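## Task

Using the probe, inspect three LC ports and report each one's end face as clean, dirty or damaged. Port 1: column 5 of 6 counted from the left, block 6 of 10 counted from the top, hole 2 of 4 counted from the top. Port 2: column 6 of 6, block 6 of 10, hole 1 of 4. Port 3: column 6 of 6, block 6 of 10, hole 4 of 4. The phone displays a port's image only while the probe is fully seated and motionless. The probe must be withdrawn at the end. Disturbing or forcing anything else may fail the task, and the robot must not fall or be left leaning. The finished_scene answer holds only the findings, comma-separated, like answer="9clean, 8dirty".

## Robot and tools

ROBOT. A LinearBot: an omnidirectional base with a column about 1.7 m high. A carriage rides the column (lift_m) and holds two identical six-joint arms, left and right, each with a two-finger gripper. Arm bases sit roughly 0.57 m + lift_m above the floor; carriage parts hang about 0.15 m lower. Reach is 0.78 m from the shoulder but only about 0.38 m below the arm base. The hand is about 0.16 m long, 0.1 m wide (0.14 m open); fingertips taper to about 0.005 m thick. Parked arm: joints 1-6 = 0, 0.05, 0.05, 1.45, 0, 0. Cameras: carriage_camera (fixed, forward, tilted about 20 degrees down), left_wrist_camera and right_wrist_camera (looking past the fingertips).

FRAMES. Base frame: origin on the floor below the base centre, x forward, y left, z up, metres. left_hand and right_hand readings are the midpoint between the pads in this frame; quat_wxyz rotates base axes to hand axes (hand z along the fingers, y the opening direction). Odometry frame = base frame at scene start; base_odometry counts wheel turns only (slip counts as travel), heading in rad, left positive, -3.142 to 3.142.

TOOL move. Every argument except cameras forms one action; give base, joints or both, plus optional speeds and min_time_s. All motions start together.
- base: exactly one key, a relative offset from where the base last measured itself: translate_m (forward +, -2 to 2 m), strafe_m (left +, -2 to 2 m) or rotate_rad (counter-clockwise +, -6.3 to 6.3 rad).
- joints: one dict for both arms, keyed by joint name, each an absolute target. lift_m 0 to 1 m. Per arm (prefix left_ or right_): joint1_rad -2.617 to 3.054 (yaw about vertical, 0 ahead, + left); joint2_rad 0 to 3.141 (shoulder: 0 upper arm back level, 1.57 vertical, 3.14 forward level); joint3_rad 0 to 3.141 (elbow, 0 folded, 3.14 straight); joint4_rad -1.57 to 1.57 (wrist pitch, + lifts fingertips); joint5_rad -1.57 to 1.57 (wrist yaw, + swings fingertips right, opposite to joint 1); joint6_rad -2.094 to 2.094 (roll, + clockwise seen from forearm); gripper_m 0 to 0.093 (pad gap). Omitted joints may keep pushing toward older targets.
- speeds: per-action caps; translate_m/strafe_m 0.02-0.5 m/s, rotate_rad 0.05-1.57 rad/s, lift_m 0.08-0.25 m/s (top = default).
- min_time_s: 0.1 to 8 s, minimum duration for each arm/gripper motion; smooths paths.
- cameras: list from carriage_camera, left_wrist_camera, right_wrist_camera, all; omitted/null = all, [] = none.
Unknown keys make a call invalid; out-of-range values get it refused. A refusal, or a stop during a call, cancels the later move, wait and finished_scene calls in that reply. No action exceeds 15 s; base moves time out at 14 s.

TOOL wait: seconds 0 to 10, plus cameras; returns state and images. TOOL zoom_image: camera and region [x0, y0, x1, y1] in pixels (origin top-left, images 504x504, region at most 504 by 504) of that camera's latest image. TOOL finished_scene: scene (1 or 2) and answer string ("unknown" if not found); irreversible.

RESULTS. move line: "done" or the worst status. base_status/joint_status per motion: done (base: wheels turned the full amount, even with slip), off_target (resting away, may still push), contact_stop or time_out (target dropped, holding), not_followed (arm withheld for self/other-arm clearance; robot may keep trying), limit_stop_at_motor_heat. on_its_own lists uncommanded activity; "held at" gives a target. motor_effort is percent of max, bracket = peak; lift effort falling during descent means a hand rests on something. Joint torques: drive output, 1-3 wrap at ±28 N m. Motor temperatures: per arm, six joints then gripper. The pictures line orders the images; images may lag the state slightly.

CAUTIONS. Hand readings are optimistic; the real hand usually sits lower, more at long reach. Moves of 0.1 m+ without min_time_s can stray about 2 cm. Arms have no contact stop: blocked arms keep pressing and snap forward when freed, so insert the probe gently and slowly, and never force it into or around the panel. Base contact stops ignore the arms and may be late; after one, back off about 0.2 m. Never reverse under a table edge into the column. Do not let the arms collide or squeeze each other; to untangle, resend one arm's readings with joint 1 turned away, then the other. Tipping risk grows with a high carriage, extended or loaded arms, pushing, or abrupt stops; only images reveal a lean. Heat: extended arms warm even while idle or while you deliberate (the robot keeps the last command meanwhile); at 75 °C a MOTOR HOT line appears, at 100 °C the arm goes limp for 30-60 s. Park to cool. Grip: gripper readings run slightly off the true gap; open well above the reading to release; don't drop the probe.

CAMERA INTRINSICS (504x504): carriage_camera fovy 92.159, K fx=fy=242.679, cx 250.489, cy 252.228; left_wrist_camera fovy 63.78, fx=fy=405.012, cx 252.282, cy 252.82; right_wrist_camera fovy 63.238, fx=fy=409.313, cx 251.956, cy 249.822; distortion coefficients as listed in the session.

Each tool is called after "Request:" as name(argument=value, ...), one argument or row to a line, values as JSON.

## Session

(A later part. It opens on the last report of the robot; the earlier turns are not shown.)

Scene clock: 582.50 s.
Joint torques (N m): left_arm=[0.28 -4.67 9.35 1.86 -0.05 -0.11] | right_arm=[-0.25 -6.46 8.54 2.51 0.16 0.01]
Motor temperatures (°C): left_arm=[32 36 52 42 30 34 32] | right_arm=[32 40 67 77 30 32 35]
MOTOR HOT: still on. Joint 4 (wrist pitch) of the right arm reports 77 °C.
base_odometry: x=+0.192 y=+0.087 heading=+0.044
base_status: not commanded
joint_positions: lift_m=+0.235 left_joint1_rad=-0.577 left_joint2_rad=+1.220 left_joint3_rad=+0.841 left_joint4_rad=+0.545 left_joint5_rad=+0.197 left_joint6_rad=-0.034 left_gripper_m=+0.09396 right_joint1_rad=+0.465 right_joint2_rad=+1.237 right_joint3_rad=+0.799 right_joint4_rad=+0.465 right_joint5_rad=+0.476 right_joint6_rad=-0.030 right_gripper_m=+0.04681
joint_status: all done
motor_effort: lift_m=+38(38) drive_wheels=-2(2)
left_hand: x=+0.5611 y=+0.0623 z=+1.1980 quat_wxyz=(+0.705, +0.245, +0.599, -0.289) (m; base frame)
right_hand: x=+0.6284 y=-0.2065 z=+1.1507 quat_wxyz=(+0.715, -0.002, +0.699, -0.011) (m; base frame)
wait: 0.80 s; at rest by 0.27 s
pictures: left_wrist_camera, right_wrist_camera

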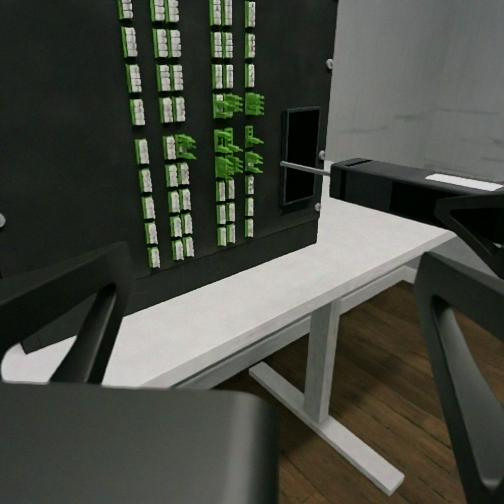

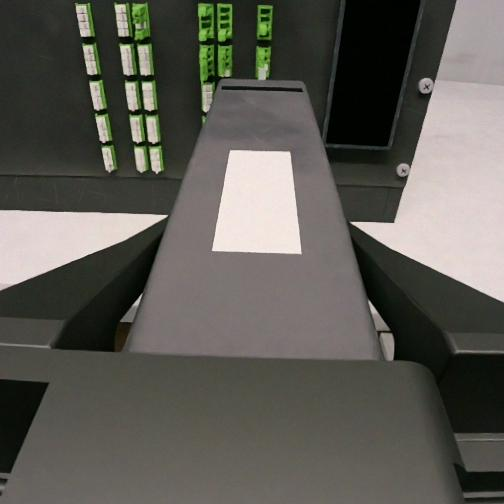

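Request:
move(
  joints={"right_joint4_rad": 0.566},
  base={"translate_m": 0.02},
  speeds={"translate_m": 0.05},
  cameras=[],
)

Request:
wait(
  seconds=0.8,
  cameras=["right_wrist_camera", "left_wrist_camera"],
)

Request:
zoom_image(
  camera="left_wrist_camera",
  region=[250, 115, 290, 175],
)

Request:
zoom_image(
  camera="left_wrist_camera",
  region=[230, 100, 310, 180],
)

Request:
zoom_image(
  camera="right_wrist_camera",
  region=[230, 0, 300, 90],
)

Scene clock: 587.77 s.
Joint torques (N m): left_arm=[0.28 -4.52 9.51 1.84 -0.07 -0.12] | right_arm=[-0.14 -6.31 8.64 2.78 0.15 0]
Motor temperatures (°C): left_arm=[32 36 52 42 30 34 32] | right_arm=[32 41 67 76 30 32 35]
move: off_target
MOTOR HOT: still on. Joint 4 (wrist pitch) of the right arm reports 76 °C.
base_odometry: x=+0.212 y=+0.088 heading=+0.044
base_status: done
joint_positions: lift_m=+0.235 left_joint1_rad=-0.577 left_joint2_rad=+1.220 left_joint3_rad=+0.841 left_joint4_rad=+0.545 left_joint5_rad=+0.197 left_joint6_rad=-0.034 left_gripper_m=+0.09396 right_joint1_rad=+0.465 right_joint2_rad=+1.237 right_joint3_rad=+0.799 right_joint4_rad=+0.497 right_joint5_rad=+0.476 right_joint6_rad=-0.030 right_gripper_m=+0.04681
joint_status: right_joint4_rad off_target (ended at +0.497, target +0.566)
motor_effort: lift_m=+38(38) drive_wheels=-4(6)
left_hand: x=+0.5611 y=+0.0623 z=+1.1980 quat_wxyz=(+0.705, +0.245, +0.599, -0.289) (m; base frame)
right_hand: x=+0.6281 y=-0.2067 z=+1.1579 quat_wxyz=(+0.725, +0.003, +0.688, -0.006) (m; base frame)
pictures: none
No camera images: "cameras" was empty.

Scene clock: 588.57 s.
Joint torques (N m): left_arm=[0.28 -4.71 9.42 1.88 -0.06 -0.09] | right_arm=[-0.23 -6.42 8.5 2.78 0.16 0.05]
Motor temperatures (°C): left_arm=[32 36 52 42 30 34 32] | right_arm=[32 41 67 77 30 32 35]
MOTOR HOT: still on. Joint 4 (wrist pitch) of the right arm reports 77 °C.
base_odometry: x=+0.212 y=+0.088 heading=+0.044
base_status: done
joint_positions: lift_m=+0.235 left_joint1_rad=-0.577 left_joint2_rad=+1.220 left_joint3_rad=+0.841 left_joint4_rad=+0.545 left_joint5_rad=+0.197 left_joint6_rad=-0.034 left_gripper_m=+0.09396 right_joint1_rad=+0.465 right_joint2_rad=+1.237 right_joint3_rad=+0.799 right_joint4_rad=+0.497 right_joint5_rad=+0.476 right_joint6_rad=-0.030 right_gripper_m=+0.04681
joint_status: right_joint4_rad off_target (ended at +0.497, target +0.566)
motor_effort: lift_m=+38(38) drive_wheels=-4(6)
left_hand: x=+0.5611 y=+0.0623 z=+1.1980 quat_wxyz=(+0.705, +0.245, +0.599, -0.289) (m; base frame)
right_hand: x=+0.6281 y=-0.2067 z=+1.1580 quat_wxyz=(+0.725, +0.003, +0.688, -0.006) (m; base frame)
wait: 0.80 s; at rest by 0.27 s
pictures: left_wrist_camera, right_wrist_camera

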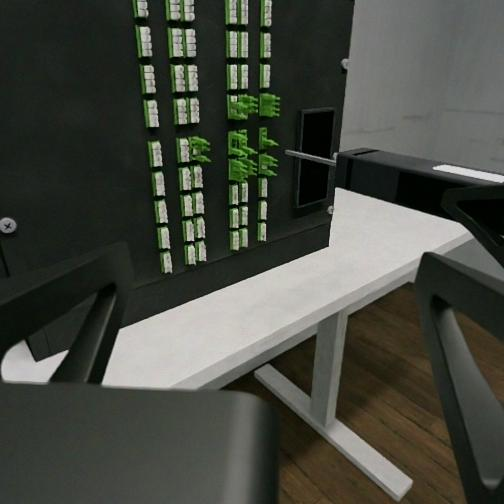

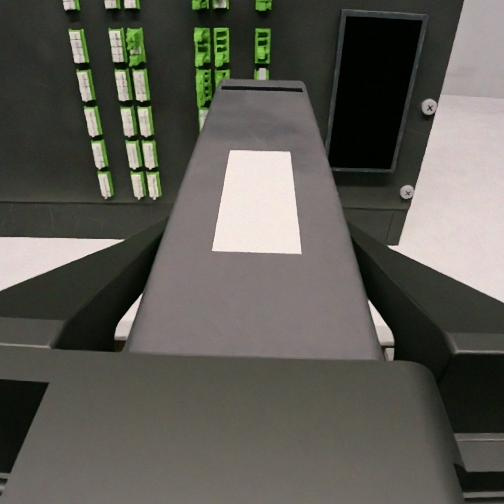

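Scaled by 8.400.

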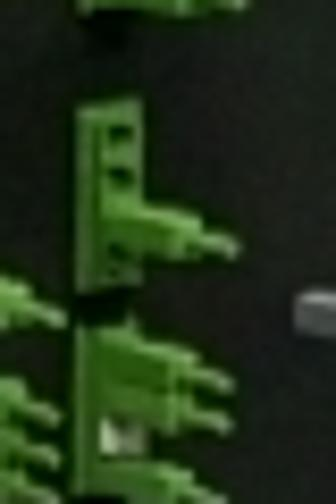

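Scaled by 6.300.

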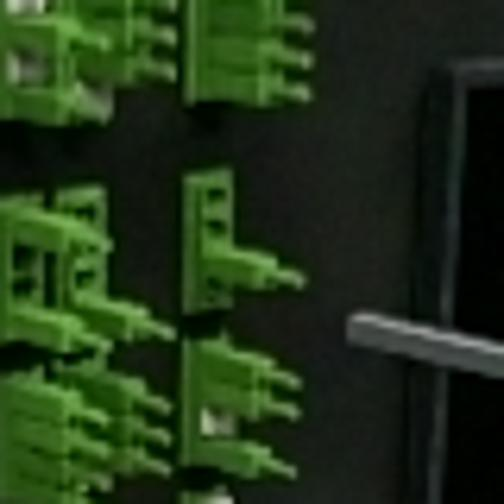

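Scaled by 5.600.

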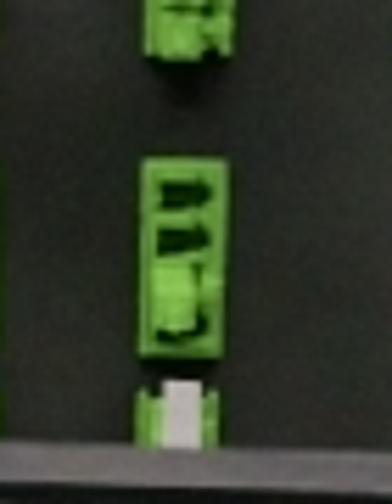

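Request:
move(
  base={"translate_m": 0.03},
  speeds={"translate_m": 0.04},
  joints={"lift_m": 0.234},
  cameras=[],
)

Request:
wait(
  seconds=0.7,
  cameras=["right_wrist_camera", "left_wrist_camera"],
)

Request:
zoom_image(
  camera="left_wrist_camera",
  region=[255, 115, 315, 175],
)

Request:
zoom_image(
  camera="right_wrist_camera",
  region=[235, 20, 295, 90],
)

Scene clock: 595.37 s.
Joint torques (N m): left_arm=[0.38 -4.57 9.44 1.83 -0.05 -0.1] | right_arm=[-0.36 -6.41 8.4 2.79 0.16 0]
Motor temperatures (°C): left_arm=[32 36 52 43 30 34 32] | right_arm=[32 41 67 78 30 32 35]
move: done
MOTOR HOT: still on. Joint 4 (wrist pitch) of the right arm reports 78 °C.
base_odometry: x=+0.242 y=+0.090 heading=+0.045
base_status: done
joint_positions: lift_m=+0.235 left_joint1_rad=-0.577 left_joint2_rad=+1.220 left_joint3_rad=+0.841 left_joint4_rad=+0.545 left_joint5_rad=+0.197 left_joint6_rad=-0.034 left_gripper_m=+0.09396 right_joint1_rad=+0.465 right_joint2_rad=+1.237 right_joint3_rad=+0.799 right_joint4_rad=+0.502 right_joint5_rad=+0.476 right_joint6_rad=-0.030 right_gripper_m=+0.04681
joint_status: all done
motor_effort: lift_m=+36(36) drive_wheels=+1(6)
left_hand: x=+0.5611 y=+0.0623 z=+1.1977 quat_wxyz=(+0.706, +0.245, +0.599, -0.289) (m; base frame)
right_hand: x=+0.6281 y=-0.2067 z=+1.1587 quat_wxyz=(+0.727, +0.004, +0.687, -0.005) (m; base frame)
pictures: none
No camera images: "cameras" was empty.

Scene clock: 596.07 s.
Joint torques (N m): left_arm=[0.31 -4.6 9.4 1.85 -0.05 -0.11] | right_arm=[-0.23 -6.42 8.57 2.73 0.15 0.03]
Motor temperatures (°C): left_arm=[32 36 52 43 30 34 32] | right_arm=[32 41 67 78 30 32 35]
MOTOR HOT: still on. Joint 4 (wrist pitch) of the right arm reports 78 °C.
base_odometry: x=+0.242 y=+0.090 heading=+0.045
base_status: done
joint_positions: lift_m=+0.235 left_joint1_rad=-0.577 left_joint2_rad=+1.220 left_joint3_rad=+0.841 left_joint4_rad=+0.545 left_joint5_rad=+0.197 left_joint6_rad=-0.034 left_gripper_m=+0.09396 right_joint1_rad=+0.465 right_joint2_rad=+1.237 right_joint3_rad=+0.799 right_joint4_rad=+0.502 right_joint5_rad=+0.476 right_joint6_rad=-0.030 right_gripper_m=+0.04681
joint_status: all done
motor_effort: lift_m=+36(36) drive_wheels=+1(6)
left_hand: x=+0.5611 y=+0.0623 z=+1.1977 quat_wxyz=(+0.706, +0.245, +0.599, -0.289) (m; base frame)
right_hand: x=+0.6281 y=-0.2067 z=+1.1587 quat_wxyz=(+0.727, +0.004, +0.687, -0.005) (m; base frame)
wait: 0.70 s; at rest by 0.27 s
pictures: left_wrist_camera, right_wrist_camera

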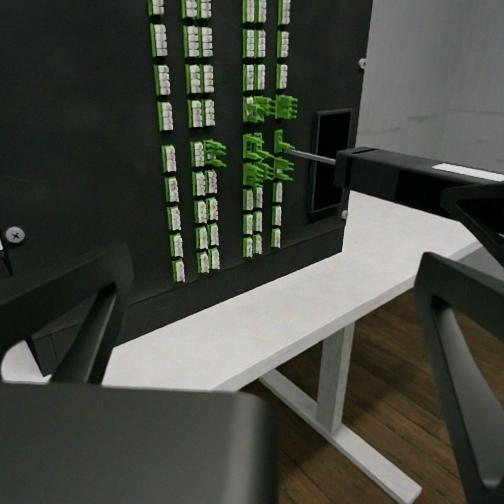

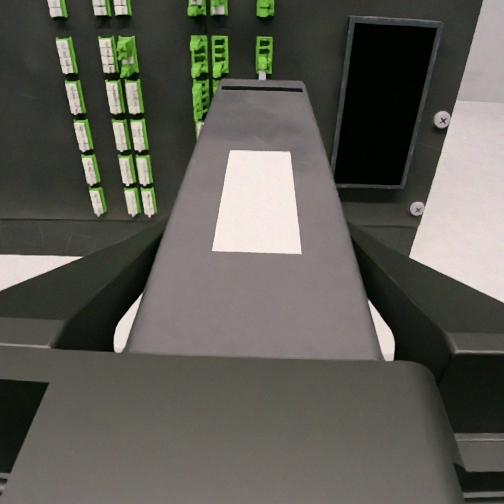

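Scaled by 8.400.

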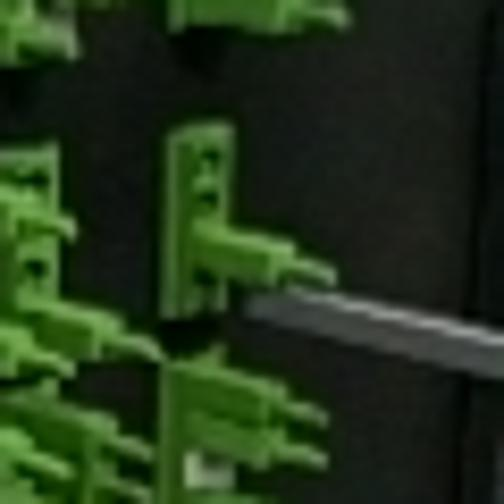

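Scaled by 7.200.

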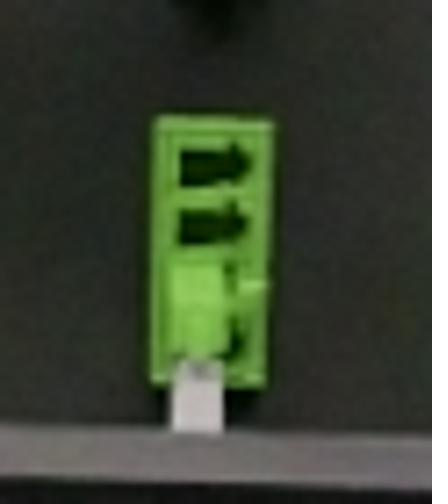

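Request:
move(
  joints={"lift_m": 0.2326, "right_joint4_rad": 0.537},
  speeds={"lift_m": 0.08},
  cameras=[],
)

Request:
move(
  base={"translate_m": 0.006},
  speeds={"translate_m": 0.03},
  cameras=[],
)

Request:
wait(
  seconds=0.7,
  cameras=["right_wrist_camera", "left_wrist_camera"],
)

Request:
zoom_image(
  camera="left_wrist_camera",
  region=[265, 125, 305, 165],
)

Request:
zoom_image(
  camera="right_wrist_camera",
  region=[235, 30, 295, 90],
)

Scene clock: 601.77 s.
Joint torques (N m): left_arm=[0.31 -4.66 9.43 1.86 -0.03 -0.1] | right_arm=[-0.21 -6.28 8.5 2.54 0.17 0.02]
Motor temperatures (°C): left_arm=[32 36 52 43 30 34 32] | right_arm=[32 41 68 79 30 32 35]
move: off_target
MOTOR HOT: still on. Joint 4 (wrist pitch) of the right arm reports 79 °C.
base_odometry: x=+0.242 y=+0.090 heading=+0.045
base_status: not commanded
joint_positions: lift_m=+0.233 left_joint1_rad=-0.577 left_joint2_rad=+1.220 left_joint3_rad=+0.841 left_joint4_rad=+0.545 left_joint5_rad=+0.197 left_joint6_rad=-0.034 left_gripper_m=+0.09396 right_joint1_rad=+0.465 right_joint2_rad=+1.237 right_joint3_rad=+0.799 right_joint4_rad=+0.495 right_joint5_rad=+0.476 right_joint6_rad=-0.030 right_gripper_m=+0.04681
joint_status: right_joint4_rad off_target (ended at +0.495, target +0.537); the others done
motor_effort: lift_m=+36(37) drive_wheels=-4(4)
left_hand: x=+0.5611 y=+0.0623 z=+1.1962 quat_wxyz=(+0.705, +0.245, +0.599, -0.289) (m; base frame)
right_hand: x=+0.6281 y=-0.2066 z=+1.1559 quat_wxyz=(+0.725, +0.003, +0.689, -0.006) (m; base frame)
pictures: none
No camera images: "cameras" was empty.

Scene clock: 602.47 s.
Joint torques (N m): left_arm=[0.38 -4.57 9.48 1.88 -0.07 -0.1] | right_arm=[-0.2 -6.45 8.61 2.53 0.16 0.02]
Motor temperatures (°C): left_arm=[32 36 52 43 30 34 32] | right_arm=[32 41 68 79 30 32 35]
move: done
MOTOR HOT: still on. Joint 4 (wrist pitch) of the right arm reports 79 °C.
base_odometry: x=+0.248 y=+0.090 heading=+0.045
base_status: done
joint_positions: lift_m=+0.233 left_joint1_rad=-0.577 left_joint2_rad=+1.220 left_joint3_rad=+0.841 left_joint4_rad=+0.545 left_joint5_rad=+0.197 left_joint6_rad=-0.034 left_gripper_m=+0.09396 right_joint1_rad=+0.465 right_joint2_rad=+1.237 right_joint3_rad=+0.799 right_joint4_rad=+0.491 right_joint5_rad=+0.476 right_joint6_rad=-0.030 right_gripper_m=+0.04681
joint_status: not commanded
motor_effort: lift_m=+36(36) drive_wheels=+1(8)
left_hand: x=+0.5611 y=+0.0623 z=+1.1962 quat_wxyz=(+0.705, +0.245, +0.599, -0.289) (m; base frame)
right_hand: x=+0.6282 y=-0.2066 z=+1.1549 quat_wxyz=(+0.724, +0.002, +0.690, -0.006) (m; base frame)
pictures: none
No camera images: "cameras" was empty.

Scene clock: 603.17 s.
Joint torques (N m): left_arm=[0.25 -4.66 9.43 1.87 -0.06 -0.1] | right_arm=[-0.27 -6.22 8.58 2.56 0.17 0.01]
Motor temperatures (°C): left_arm=[32 36 52 43 30 34 32] | right_arm=[32 41 68 79 30 32 35]
MOTOR HOT: still on. Joint 4 (wrist pitch) of the right arm reports 79 °C.
base_odometry: x=+0.248 y=+0.090 heading=+0.045
base_status: done
joint_positions: lift_m=+0.233 left_joint1_rad=-0.577 left_joint2_rad=+1.220 left_joint3_rad=+0.841 left_joint4_rad=+0.545 left_joint5_rad=+0.197 left_joint6_rad=-0.034 left_gripper_m=+0.09396 right_joint1_rad=+0.465 right_joint2_rad=+1.237 right_joint3_rad=+0.799 right_joint4_rad=+0.491 right_joint5_rad=+0.476 right_joint6_rad=-0.030 right_gripper_m=+0.04681
joint_status: not commanded
motor_effort: lift_m=+36(36) drive_wheels=+1(8)
left_hand: x=+0.5611 y=+0.0623 z=+1.1962 quat_wxyz=(+0.705, +0.245, +0.599, -0.289) (m; base frame)
right_hand: x=+0.6282 y=-0.2066 z=+1.1549 quat_wxyz=(+0.724, +0.002, +0.690, -0.006) (m; base frame)
wait: 0.70 s; at rest by 0.27 s
pictures: left_wrist_camera, right_wrist_camera

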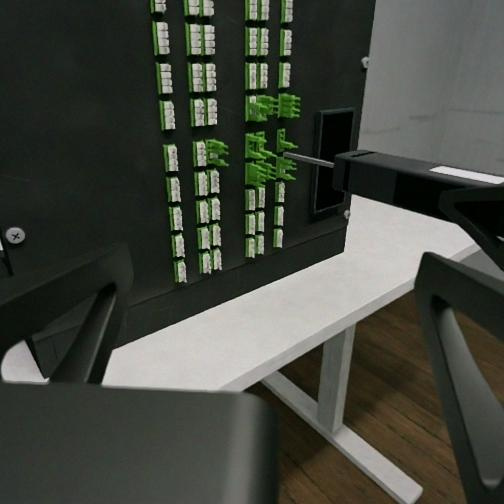

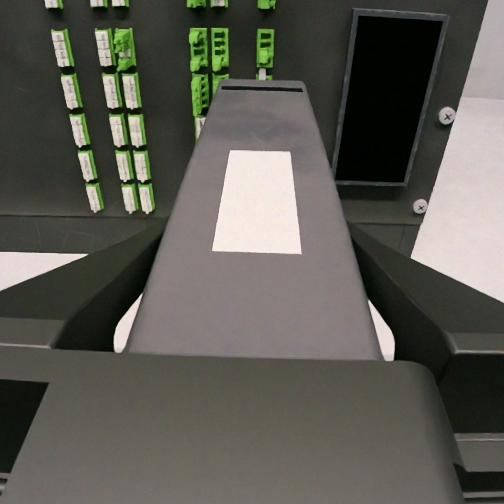

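Scaled by 12.600.

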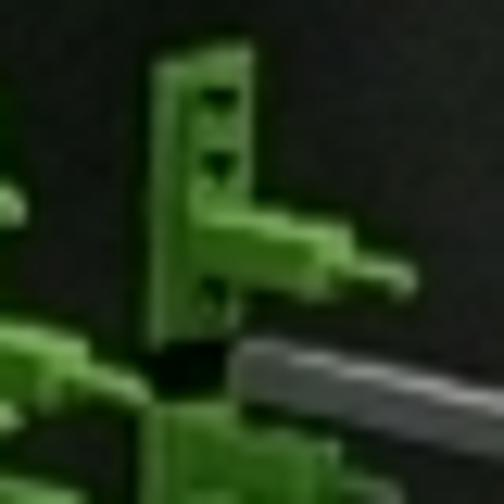

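Scaled by 8.400.

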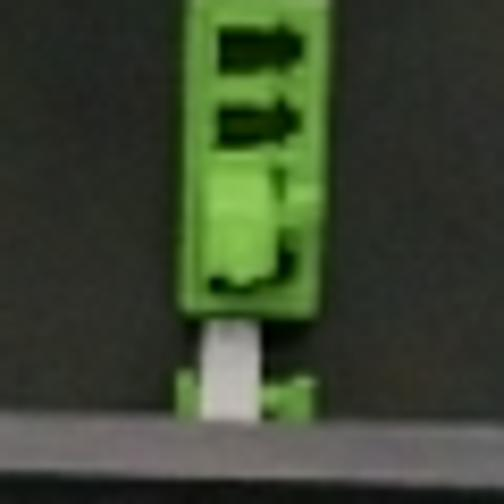

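Request:
move(
  joints={"lift_m": 0.2372},
  speeds={"lift_m": 0.08},
  cameras=[],
)

Request:
wait(
  seconds=0.7,
  cameras=["right_wrist_camera", "left_wrist_camera"],
)

Request:
zoom_image(
  camera="left_wrist_camera",
  region=[265, 125, 305, 165],
)

Request:
zoom_image(
  camera="right_wrist_camera",
  region=[235, 30, 295, 90],
)

Scene clock: 607.67 s.
Joint torques (N m): left_arm=[0.18 -4.6 9.42 1.84 -0.05 -0.11] | right_arm=[-0.21 -6.48 8.4 2.56 0.15 0.04]
Motor temperatures (°C): left_arm=[32 36 52 43 30 34 32] | right_arm=[32 41 68 78 30 32 35]
move: done
MOTOR HOT: still on. Joint 4 (wrist pitch) of the right arm reports 78 °C.
base_odometry: x=+0.248 y=+0.090 heading=+0.045
base_status: not commanded
joint_positions: lift_m=+0.237 left_joint1_rad=-0.577 left_joint2_rad=+1.220 left_joint3_rad=+0.841 left_joint4_rad=+0.546 left_joint5_rad=+0.197 left_joint6_rad=-0.034 left_gripper_m=+0.09396 right_joint1_rad=+0.465 right_joint2_rad=+1.237 right_joint3_rad=+0.799 right_joint4_rad=+0.488 right_joint5_rad=+0.476 right_joint6_rad=-0.030 right_gripper_m=+0.04681
joint_status: all done
motor_effort: lift_m=+49(58) drive_wheels=+1(4)
left_hand: x=+0.5611 y=+0.0624 z=+1.2003 quat_wxyz=(+0.706, +0.245, +0.599, -0.289) (m; base frame)
right_hand: x=+0.6283 y=-0.2066 z=+1.1577 quat_wxyz=(+0.722, +0.002, +0.691, -0.007) (m; base frame)
pictures: none
No camera images: "cameras" was empty.

Scene clock: 608.37 s.
Joint torques (N m): left_arm=[0.2 -4.64 9.5 1.84 -0.06 -0.11] | right_arm=[-0.24 -6.39 8.61 2.58 0.19 0.05]
Motor temperatures (°C): left_arm=[32 36 52 43 30 34 32] | right_arm=[32 41 68 78 30 32 35]
MOTOR HOT: still on. Joint 4 (wrist pitch) of the right arm reports 78 °C.
base_odometry: x=+0.248 y=+0.090 heading=+0.045
base_status: not commanded
joint_positions: lift_m=+0.237 left_joint1_rad=-0.577 left_joint2_rad=+1.220 left_joint3_rad=+0.841 left_joint4_rad=+0.546 left_joint5_rad=+0.197 left_joint6_rad=-0.034 left_gripper_m=+0.09396 right_joint1_rad=+0.465 right_joint2_rad=+1.237 right_joint3_rad=+0.799 right_joint4_rad=+0.488 right_joint5_rad=+0.476 right_joint6_rad=-0.030 right_gripper_m=+0.04681
joint_status: all done
motor_effort: lift_m=+49(58) drive_wheels=+1(4)
left_hand: x=+0.5611 y=+0.0624 z=+1.2003 quat_wxyz=(+0.706, +0.245, +0.599, -0.289) (m; base frame)
right_hand: x=+0.6283 y=-0.2066 z=+1.1577 quat_wxyz=(+0.722, +0.002, +0.691, -0.007) (m; base frame)
wait: 0.70 s; at rest by 0.27 s
pictures: left_wrist_camera, right_wrist_camera

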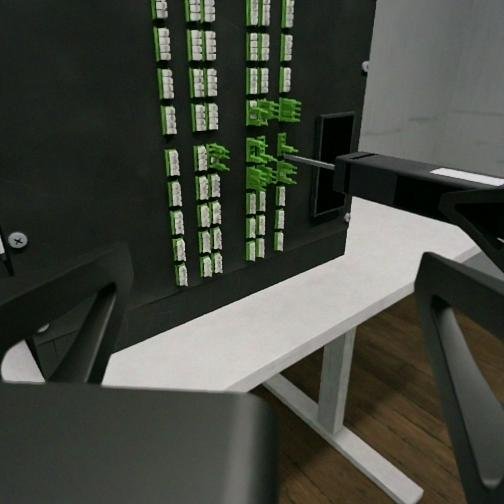

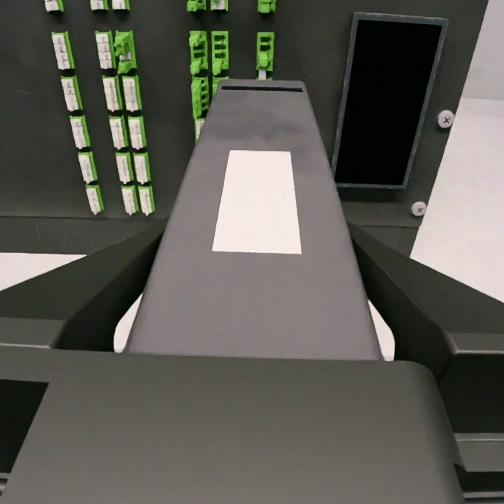

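Scaled by 12.600.

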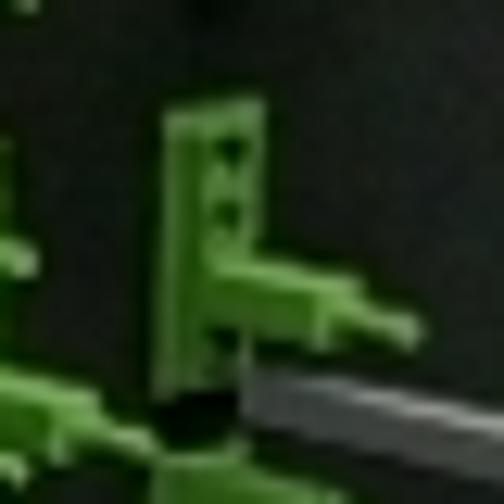

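Scaled by 8.400.

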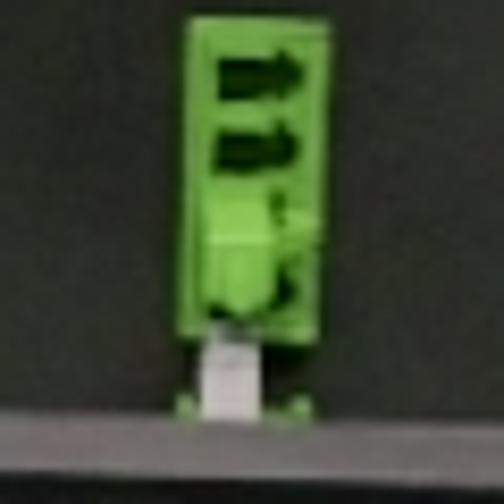

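Request:
move(
  joints={"lift_m": 0.24},
  speeds={"lift_m": 0.08},
  cameras=[],
)

Request:
wait(
  seconds=0.7,
  cameras=["right_wrist_camera", "left_wrist_camera"],
)

Request:
zoom_image(
  camera="left_wrist_camera",
  region=[265, 125, 305, 165],
)

Request:
zoom_image(
  camera="right_wrist_camera",
  region=[235, 30, 295, 90],
)

Scene clock: 619.67 s.
Joint torques (N m): left_arm=[0.27 -4.63 9.46 1.83 -0.06 -0.1] | right_arm=[-0.14 -6.54 8.58 2.65 0.15 0.02]
Motor temperatures (°C): left_arm=[32 36 52 43 30 34 32] | right_arm=[32 41 68 76 30 32 35]
move: done
MOTOR HOT: still on. Joint 4 (wrist pitch) of the right arm reports 76 °C.
base_odometry: x=+0.248 y=+0.090 heading=+0.045
base_status: not commanded
joint_positions: lift_m=+0.240 left_joint1_rad=-0.577 left_joint2_rad=+1.220 left_joint3_rad=+0.841 left_joint4_rad=+0.547 left_joint5_rad=+0.197 left_joint6_rad=-0.034 left_gripper_m=+0.09396 right_joint1_rad=+0.465 right_joint2_rad=+1.237 right_joint3_rad=+0.799 right_joint4_rad=+0.487 right_joint5_rad=+0.476 right_joint6_rad=-0.030 right_gripper_m=+0.04681
joint_status: all done
motor_effort: lift_m=+49(56) drive_wheels=+1(4)
left_hand: x=+0.5610 y=+0.0624 z=+1.2034 quat_wxyz=(+0.706, +0.244, +0.598, -0.289) (m; base frame)
right_hand: x=+0.6283 y=-0.2066 z=+1.1603 quat_wxyz=(+0.722, +0.001, +0.692, -0.007) (m; base frame)
pictures: none
No camera images: "cameras" was empty.

Scene clock: 620.37 s.
Joint torques (N m): left_arm=[0.4 -4.56 9.46 1.83 -0.05 -0.11] | right_arm=[-0.2 -6.35 8.61 2.6 0.15 0.02]
Motor temperatures (°C): left_arm=[32 36 52 43 30 34 32] | right_arm=[32 41 68 76 30 32 35]
MOTOR HOT: still on. Joint 4 (wrist pitch) of the right arm reports 76 °C.
base_odometry: x=+0.248 y=+0.090 heading=+0.045
base_status: not commanded
joint_positions: lift_m=+0.240 left_joint1_rad=-0.577 left_joint2_rad=+1.220 left_joint3_rad=+0.841 left_joint4_rad=+0.547 left_joint5_rad=+0.197 left_joint6_rad=-0.034 left_gripper_m=+0.09396 right_joint1_rad=+0.465 right_joint2_rad=+1.237 right_joint3_rad=+0.799 right_joint4_rad=+0.487 right_joint5_rad=+0.476 right_joint6_rad=-0.030 right_gripper_m=+0.04681
joint_status: all done
motor_effort: lift_m=+49(56) drive_wheels=+1(4)
left_hand: x=+0.5610 y=+0.0624 z=+1.2034 quat_wxyz=(+0.706, +0.244, +0.598, -0.289) (m; base frame)
right_hand: x=+0.6283 y=-0.2066 z=+1.1603 quat_wxyz=(+0.722, +0.001, +0.692, -0.007) (m; base frame)
wait: 0.70 s; at rest by 0.27 s
pictures: left_wrist_camera, right_wrist_camera

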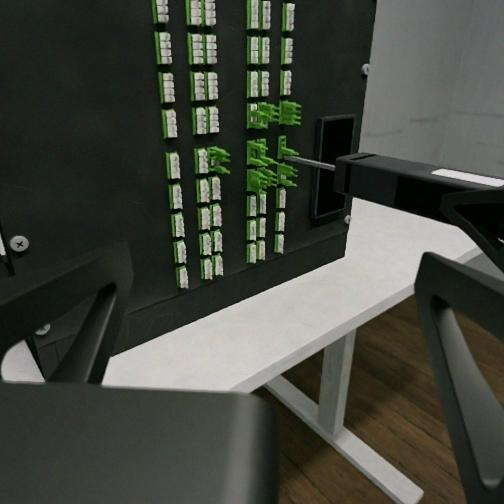

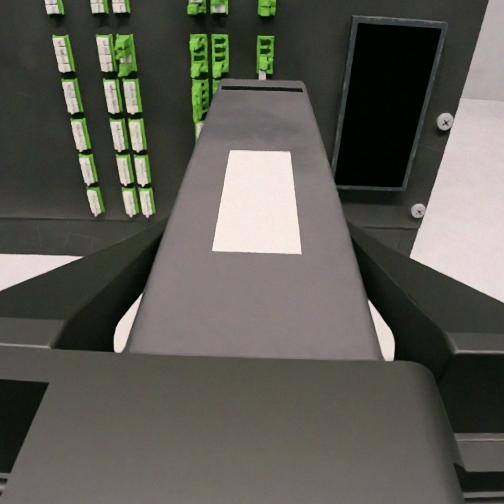

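Scaled by 12.600.

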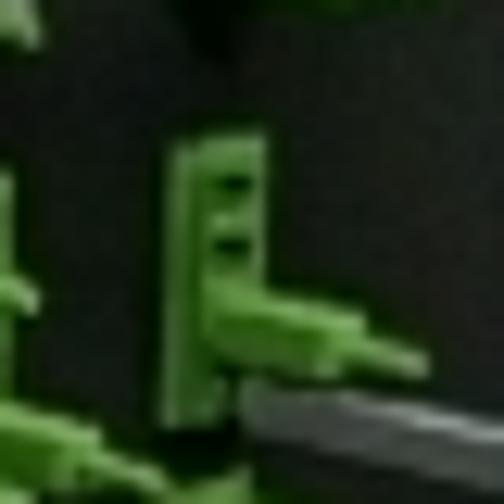

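Scaled by 8.400.

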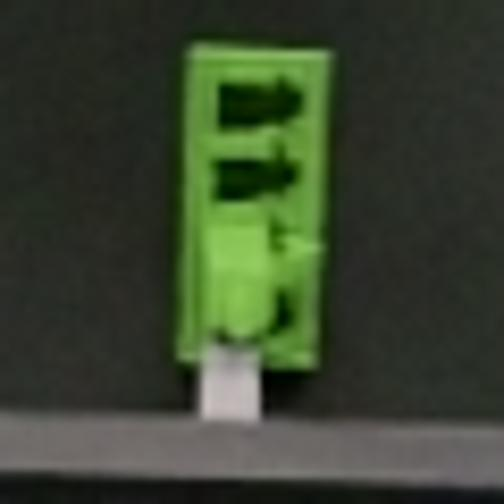

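Request:
move(
  base={"translate_m": 0.005},
  speeds={"translate_m": 0.02},
  cameras=[],
)

Request:
wait(
  seconds=0.7,
  cameras=["right_wrist_camera", "left_wrist_camera"],
)

Request:
zoom_image(
  camera="left_wrist_camera",
  region=[265, 125, 305, 165],
)

Request:
zoom_image(
  camera="right_wrist_camera",
  region=[235, 30, 295, 90],
)

Scene clock: 624.60 s.
Joint torques (N m): left_arm=[0.27 -4.6 9.48 1.82 -0.05 -0.09] | right_arm=[-0.24 -6.31 8.57 2.61 0.15 0.02]
Motor temperatures (°C): left_arm=[32 36 53 43 30 34 32] | right_arm=[32 41 68 76 30 32 35]
move: done
MOTOR HOT: still on. Joint 4 (wrist pitch) of the right arm reports 76 °C.
base_odometry: x=+0.252 y=+0.091 heading=+0.046
base_status: done
joint_positions: lift_m=+0.240 left_joint1_rad=-0.577 left_joint2_rad=+1.220 left_joint3_rad=+0.841 left_joint4_rad=+0.547 left_joint5_rad=+0.197 left_joint6_rad=-0.034 left_gripper_m=+0.09396 right_joint1_rad=+0.465 right_joint2_rad=+1.237 right_joint3_rad=+0.799 right_joint4_rad=+0.486 right_joint5_rad=+0.476 right_joint6_rad=-0.030 right_gripper_m=+0.04681
joint_status: not commanded
motor_effort: lift_m=+49(50) drive_wheels=-3(6)
left_hand: x=+0.5611 y=+0.0624 z=+1.2033 quat_wxyz=(+0.706, +0.245, +0.598, -0.289) (m; base frame)
right_hand: x=+0.6283 y=-0.2066 z=+1.1600 quat_wxyz=(+0.722, +0.001, +0.692, -0.007) (m; base frame)
pictures: none
No camera images: "cameras" was empty.

Scene clock: 625.30 s.
Joint torques (N m): left_arm=[0.27 -4.66 9.44 1.85 -0.07 -0.1] | right_arm=[-0.25 -6.46 8.62 2.63 0.18 0]
Motor temperatures (°C): left_arm=[32 36 53 43 30 34 32] | right_arm=[32 41 68 76 30 32 35]
MOTOR HOT: still on. Joint 4 (wrist pitch) of the right arm reports 76 °C.
base_odometry: x=+0.252 y=+0.091 heading=+0.046
base_status: done
joint_positions: lift_m=+0.240 left_joint1_rad=-0.577 left_joint2_rad=+1.220 left_joint3_rad=+0.841 left_joint4_rad=+0.547 left_joint5_rad=+0.197 left_joint6_rad=-0.034 left_gripper_m=+0.09396 right_joint1_rad=+0.465 right_joint2_rad=+1.237 right_joint3_rad=+0.799 right_joint4_rad=+0.486 right_joint5_rad=+0.476 right_joint6_rad=-0.030 right_gripper_m=+0.04681
joint_status: not commanded
motor_effort: lift_m=+49(50) drive_wheels=-3(6)
left_hand: x=+0.5611 y=+0.0624 z=+1.2033 quat_wxyz=(+0.706, +0.245, +0.598, -0.289) (m; base frame)
right_hand: x=+0.6283 y=-0.2066 z=+1.1600 quat_wxyz=(+0.722, +0.001, +0.692, -0.007) (m; base frame)
wait: 0.70 s; at rest by 0.27 s
pictures: left_wrist_camera, right_wrist_camera

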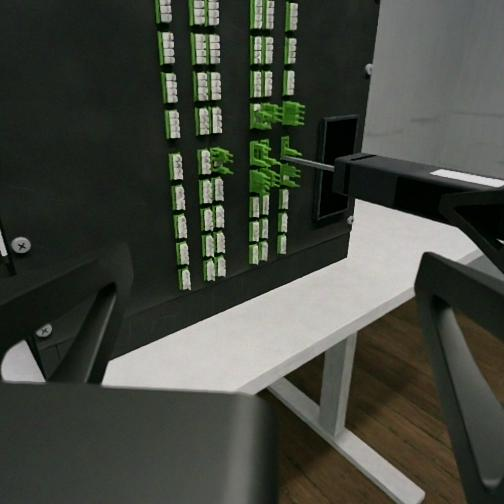

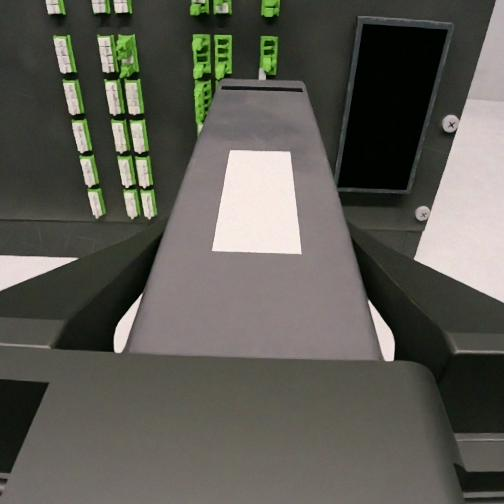

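Scaled by 12.600.

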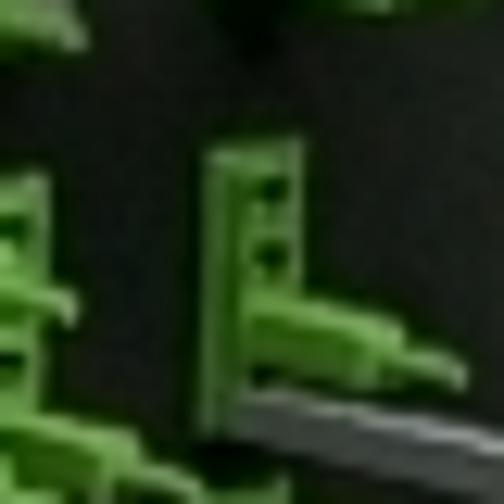

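Scaled by 8.400.

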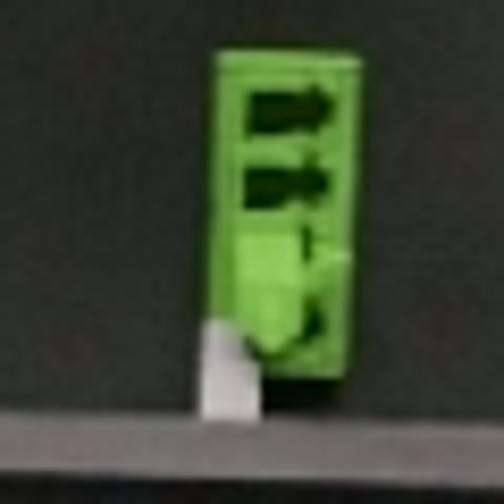

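Request:
move(
  base={"strafe_m": -0.002},
  speeds={"strafe_m": 0.02},
  cameras=[],
)

Request:
wait(
  seconds=0.7,
  cameras=["right_wrist_camera", "left_wrist_camera"],
)

Request:
zoom_image(
  camera="left_wrist_camera",
  region=[265, 125, 305, 165],
)

Request:
zoom_image(
  camera="right_wrist_camera",
  region=[235, 30, 295, 90],
)

Scene clock: 629.37 s.
Joint torques (N m): left_arm=[0.35 -4.59 9.4 1.81 -0.06 -0.1] | right_arm=[-0.14 -6.6 8.46 2.59 0.21 0.02]
Motor temperatures (°C): left_arm=[32 36 53 43 30 34 32] | right_arm=[32 41 69 76 30 32 35]
move: done
MOTOR HOT: still on. Joint 4 (wrist pitch) of the right arm reports 76 °C.
base_odometry: x=+0.253 y=+0.089 heading=+0.046
base_status: done
joint_positions: lift_m=+0.240 left_joint1_rad=-0.577 left_joint2_rad=+1.220 left_joint3_rad=+0.841 left_joint4_rad=+0.547 left_joint5_rad=+0.197 left_joint6_rad=-0.034 left_gripper_m=+0.09396 right_joint1_rad=+0.465 right_joint2_rad=+1.237 right_joint3_rad=+0.799 right_joint4_rad=+0.485 right_joint5_rad=+0.473 right_joint6_rad=-0.030 right_gripper_m=+0.04681
joint_status: not commanded
motor_effort: lift_m=+49(50) drive_wheels=-3(4)
left_hand: x=+0.5609 y=+0.0622 z=+1.2033 quat_wxyz=(+0.706, +0.245, +0.598, -0.289) (m; base frame)
right_hand: x=+0.6283 y=-0.2060 z=+1.1599 quat_wxyz=(+0.722, +0.000, +0.692, -0.006) (m; base frame)
pictures: none
No camera images: "cameras" was empty.

Scene clock: 630.07 s.
Joint torques (N m): left_arm=[0.32 -4.63 9.43 1.82 -0.07 -0.1] | right_arm=[-0.17 -6.37 8.51 2.64 0.2 -0.01]
Motor temperatures (°C): left_arm=[32 36 53 43 30 34 32] | right_arm=[32 41 69 76 30 32 35]
MOTOR HOT: still on. Joint 4 (wrist pitch) of the right arm reports 76 °C.
base_odometry: x=+0.253 y=+0.089 heading=+0.046
base_status: done
joint_positions: lift_m=+0.240 left_joint1_rad=-0.577 left_joint2_rad=+1.220 left_joint3_rad=+0.841 left_joint4_rad=+0.547 left_joint5_rad=+0.197 left_joint6_rad=-0.034 left_gripper_m=+0.09396 right_joint1_rad=+0.465 right_joint2_rad=+1.237 right_joint3_rad=+0.799 right_joint4_rad=+0.485 right_joint5_rad=+0.473 right_joint6_rad=-0.030 right_gripper_m=+0.04681
joint_status: not commanded
motor_effort: lift_m=+49(50) drive_wheels=-3(4)
left_hand: x=+0.5609 y=+0.0622 z=+1.2033 quat_wxyz=(+0.706, +0.245, +0.598, -0.289) (m; base frame)
right_hand: x=+0.6283 y=-0.2060 z=+1.1599 quat_wxyz=(+0.722, +0.000, +0.692, -0.006) (m; base frame)
wait: 0.70 s; at rest by 0.27 s
pictures: left_wrist_camera, right_wrist_camera

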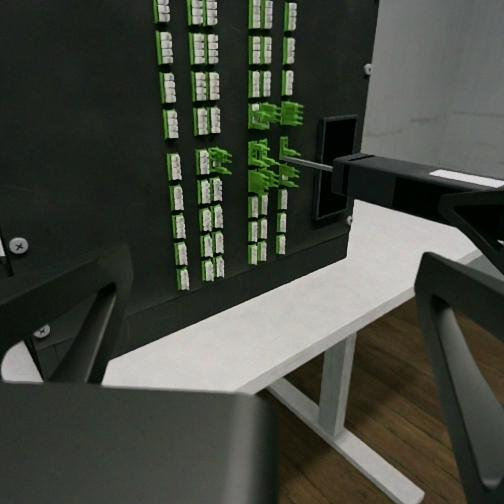

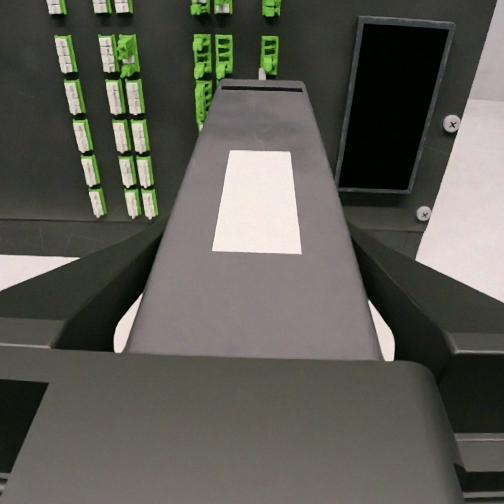

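Scaled by 12.600.

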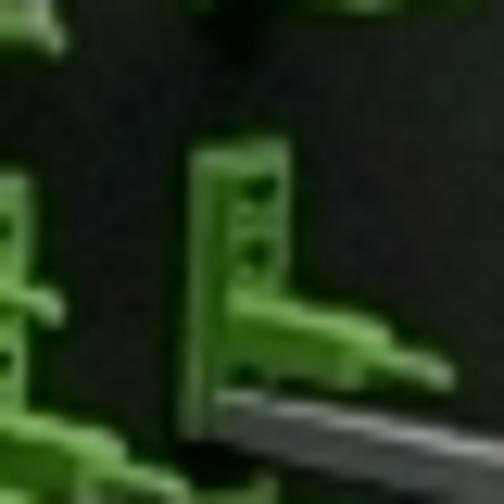

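Scaled by 8.400.

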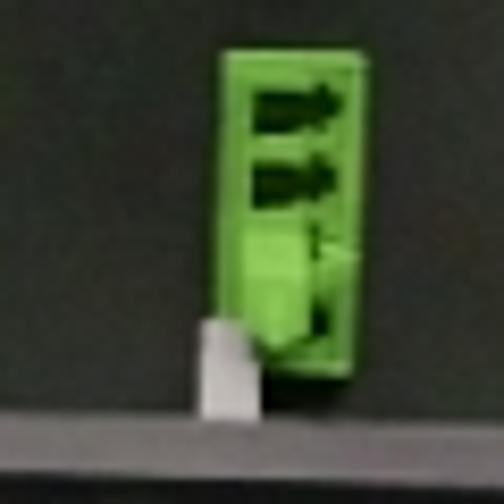

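Request:
move(
  base={"strafe_m": 0.002},
  speeds={"strafe_m": 0.02},
  cameras=[],
)

Request:
move(
  base={"translate_m": -0.05},
  speeds={"translate_m": 0.05},
  cameras=[],
)

Request:
wait(
  seconds=0.7,
  cameras=["right_wrist_camera", "left_wrist_camera"],
)

Request:
zoom_image(
  camera="left_wrist_camera",
  region=[230, 100, 310, 180],
)

Request:
zoom_image(
  camera="right_wrist_camera",
  region=[230, 10, 300, 80],
)

Scene clock: 634.47 s.
Joint torques (N m): left_arm=[0.18 -4.71 9.37 1.82 -0.07 -0.08] | right_arm=[-0.36 -6.38 8.7 2.64 0.19 0]
Motor temperatures (°C): left_arm=[32 36 53 43 30 34 32] | right_arm=[32 41 69 77 30 32 35]
move: done
MOTOR HOT: still on. Joint 4 (wrist pitch) of the right arm reports 77 °C.
base_odometry: x=+0.252 y=+0.091 heading=+0.046
base_status: done
joint_positions: lift_m=+0.240 left_joint1_rad=-0.577 left_joint2_rad=+1.220 left_joint3_rad=+0.841 left_joint4_rad=+0.547 left_joint5_rad=+0.197 left_joint6_rad=-0.034 left_gripper_m=+0.09396 right_joint1_rad=+0.465 right_joint2_rad=+1.237 right_joint3_rad=+0.799 right_joint4_rad=+0.485 right_joint5_rad=+0.471 right_joint6_rad=-0.030 right_gripper_m=+0.04681
joint_status: not commanded
motor_effort: lift_m=+49(49) drive_wheels=+0(1)
left_hand: x=+0.5609 y=+0.0622 z=+1.2033 quat_wxyz=(+0.706, +0.245, +0.598, -0.289) (m; base frame)
right_hand: x=+0.6283 y=-0.2056 z=+1.1599 quat_wxyz=(+0.722, -0.001, +0.692, -0.005) (m; base frame)
pictures: none
No camera images: "cameras" was empty.

Scene clock: 635.97 s.
Joint torques (N m): left_arm=[0.28 -4.64 9.44 1.84 -0.07 -0.1] | right_arm=[-0.17 -6.42 8.61 2.63 0.22 0.01]
Motor temperatures (°C): left_arm=[32 36 53 43 30 34 32] | right_arm=[32 41 69 77 30 32 35]
move: done
MOTOR HOT: still on. Joint 4 (wrist pitch) of the right arm reports 77 °C.
base_odometry: x=+0.203 y=+0.088 heading=+0.046
base_status: done
joint_positions: lift_m=+0.240 left_joint1_rad=-0.577 left_joint2_rad=+1.220 left_joint3_rad=+0.841 left_joint4_rad=+0.547 left_joint5_rad=+0.196 left_joint6_rad=-0.034 left_gripper_m=+0.09396 right_joint1_rad=+0.465 right_joint2_rad=+1.237 right_joint3_rad=+0.799 right_joint4_rad=+0.485 right_joint5_rad=+0.471 right_joint6_rad=-0.030 right_gripper_m=+0.04681
joint_status: not commanded
motor_effort: lift_m=+49(50) drive_wheels=+0(9)
left_hand: x=+0.5610 y=+0.0623 z=+1.2033 quat_wxyz=(+0.706, +0.244, +0.598, -0.289) (m; base frame)
right_hand: x=+0.6283 y=-0.2056 z=+1.1599 quat_wxyz=(+0.722, -0.001, +0.692, -0.005) (m; base frame)
pictures: none
No camera images: "cameras" was empty.

Scene clock: 636.67 s.
Joint torques (N m): left_arm=[0.35 -4.59 9.43 1.82 -0.06 -0.11] | right_arm=[-0.21 -6.39 8.57 2.65 0.22 0.01]
Motor temperatures (°C): left_arm=[32 36 53 43 30 34 32] | right_arm=[32 41 69 77 30 32 35]
MOTOR HOT: still on. Joint 4 (wrist pitch) of the right arm reports 77 °C.
base_odometry: x=+0.203 y=+0.088 heading=+0.046
base_status: done
joint_positions: lift_m=+0.240 left_joint1_rad=-0.577 left_joint2_rad=+1.220 left_joint3_rad=+0.841 left_joint4_rad=+0.547 left_joint5_rad=+0.196 left_joint6_rad=-0.034 left_gripper_m=+0.09396 right_joint1_rad=+0.465 right_joint2_rad=+1.237 right_joint3_rad=+0.799 right_joint4_rad=+0.485 right_joint5_rad=+0.471 right_joint6_rad=-0.030 right_gripper_m=+0.04681
joint_status: not commanded
motor_effort: lift_m=+49(50) drive_wheels=+0(9)
left_hand: x=+0.5610 y=+0.0623 z=+1.2033 quat_wxyz=(+0.706, +0.244, +0.598, -0.289) (m; base frame)
right_hand: x=+0.6283 y=-0.2056 z=+1.1599 quat_wxyz=(+0.722, -0.001, +0.692, -0.005) (m; base frame)
wait: 0.70 s; at rest by 0.27 s
pictures: left_wrist_camera, right_wrist_camera

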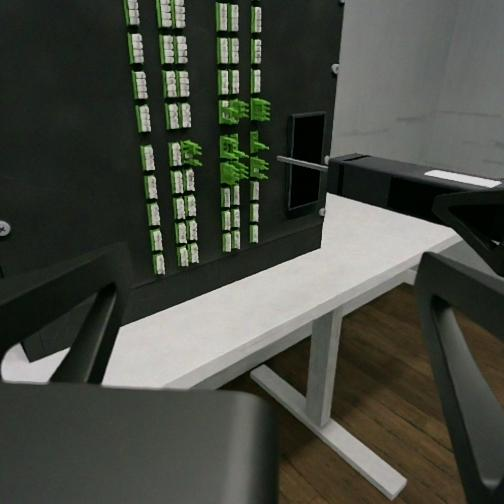

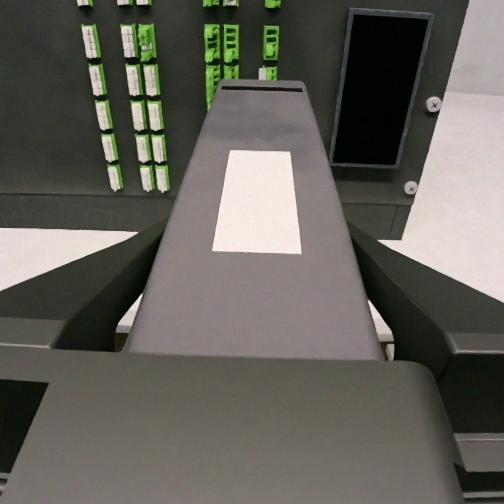

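Scaled by 6.300.

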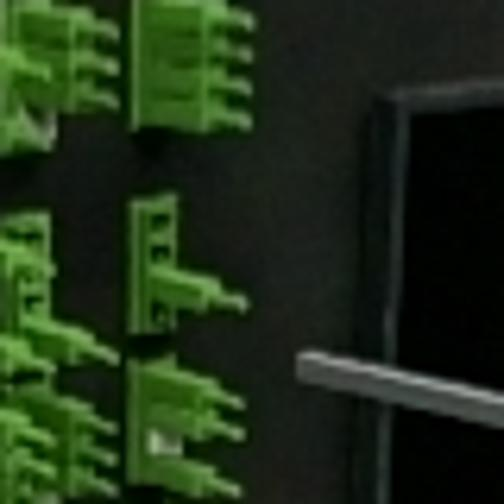

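Scaled by 7.200.

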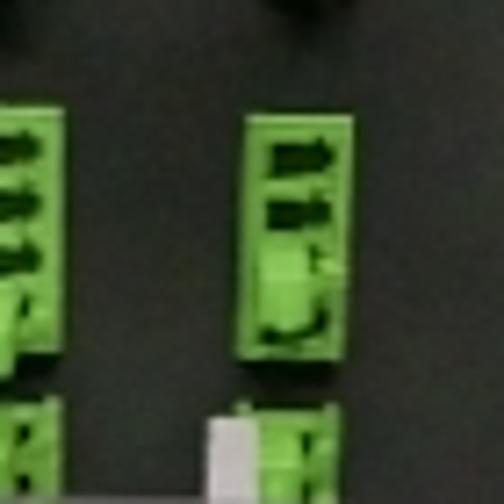

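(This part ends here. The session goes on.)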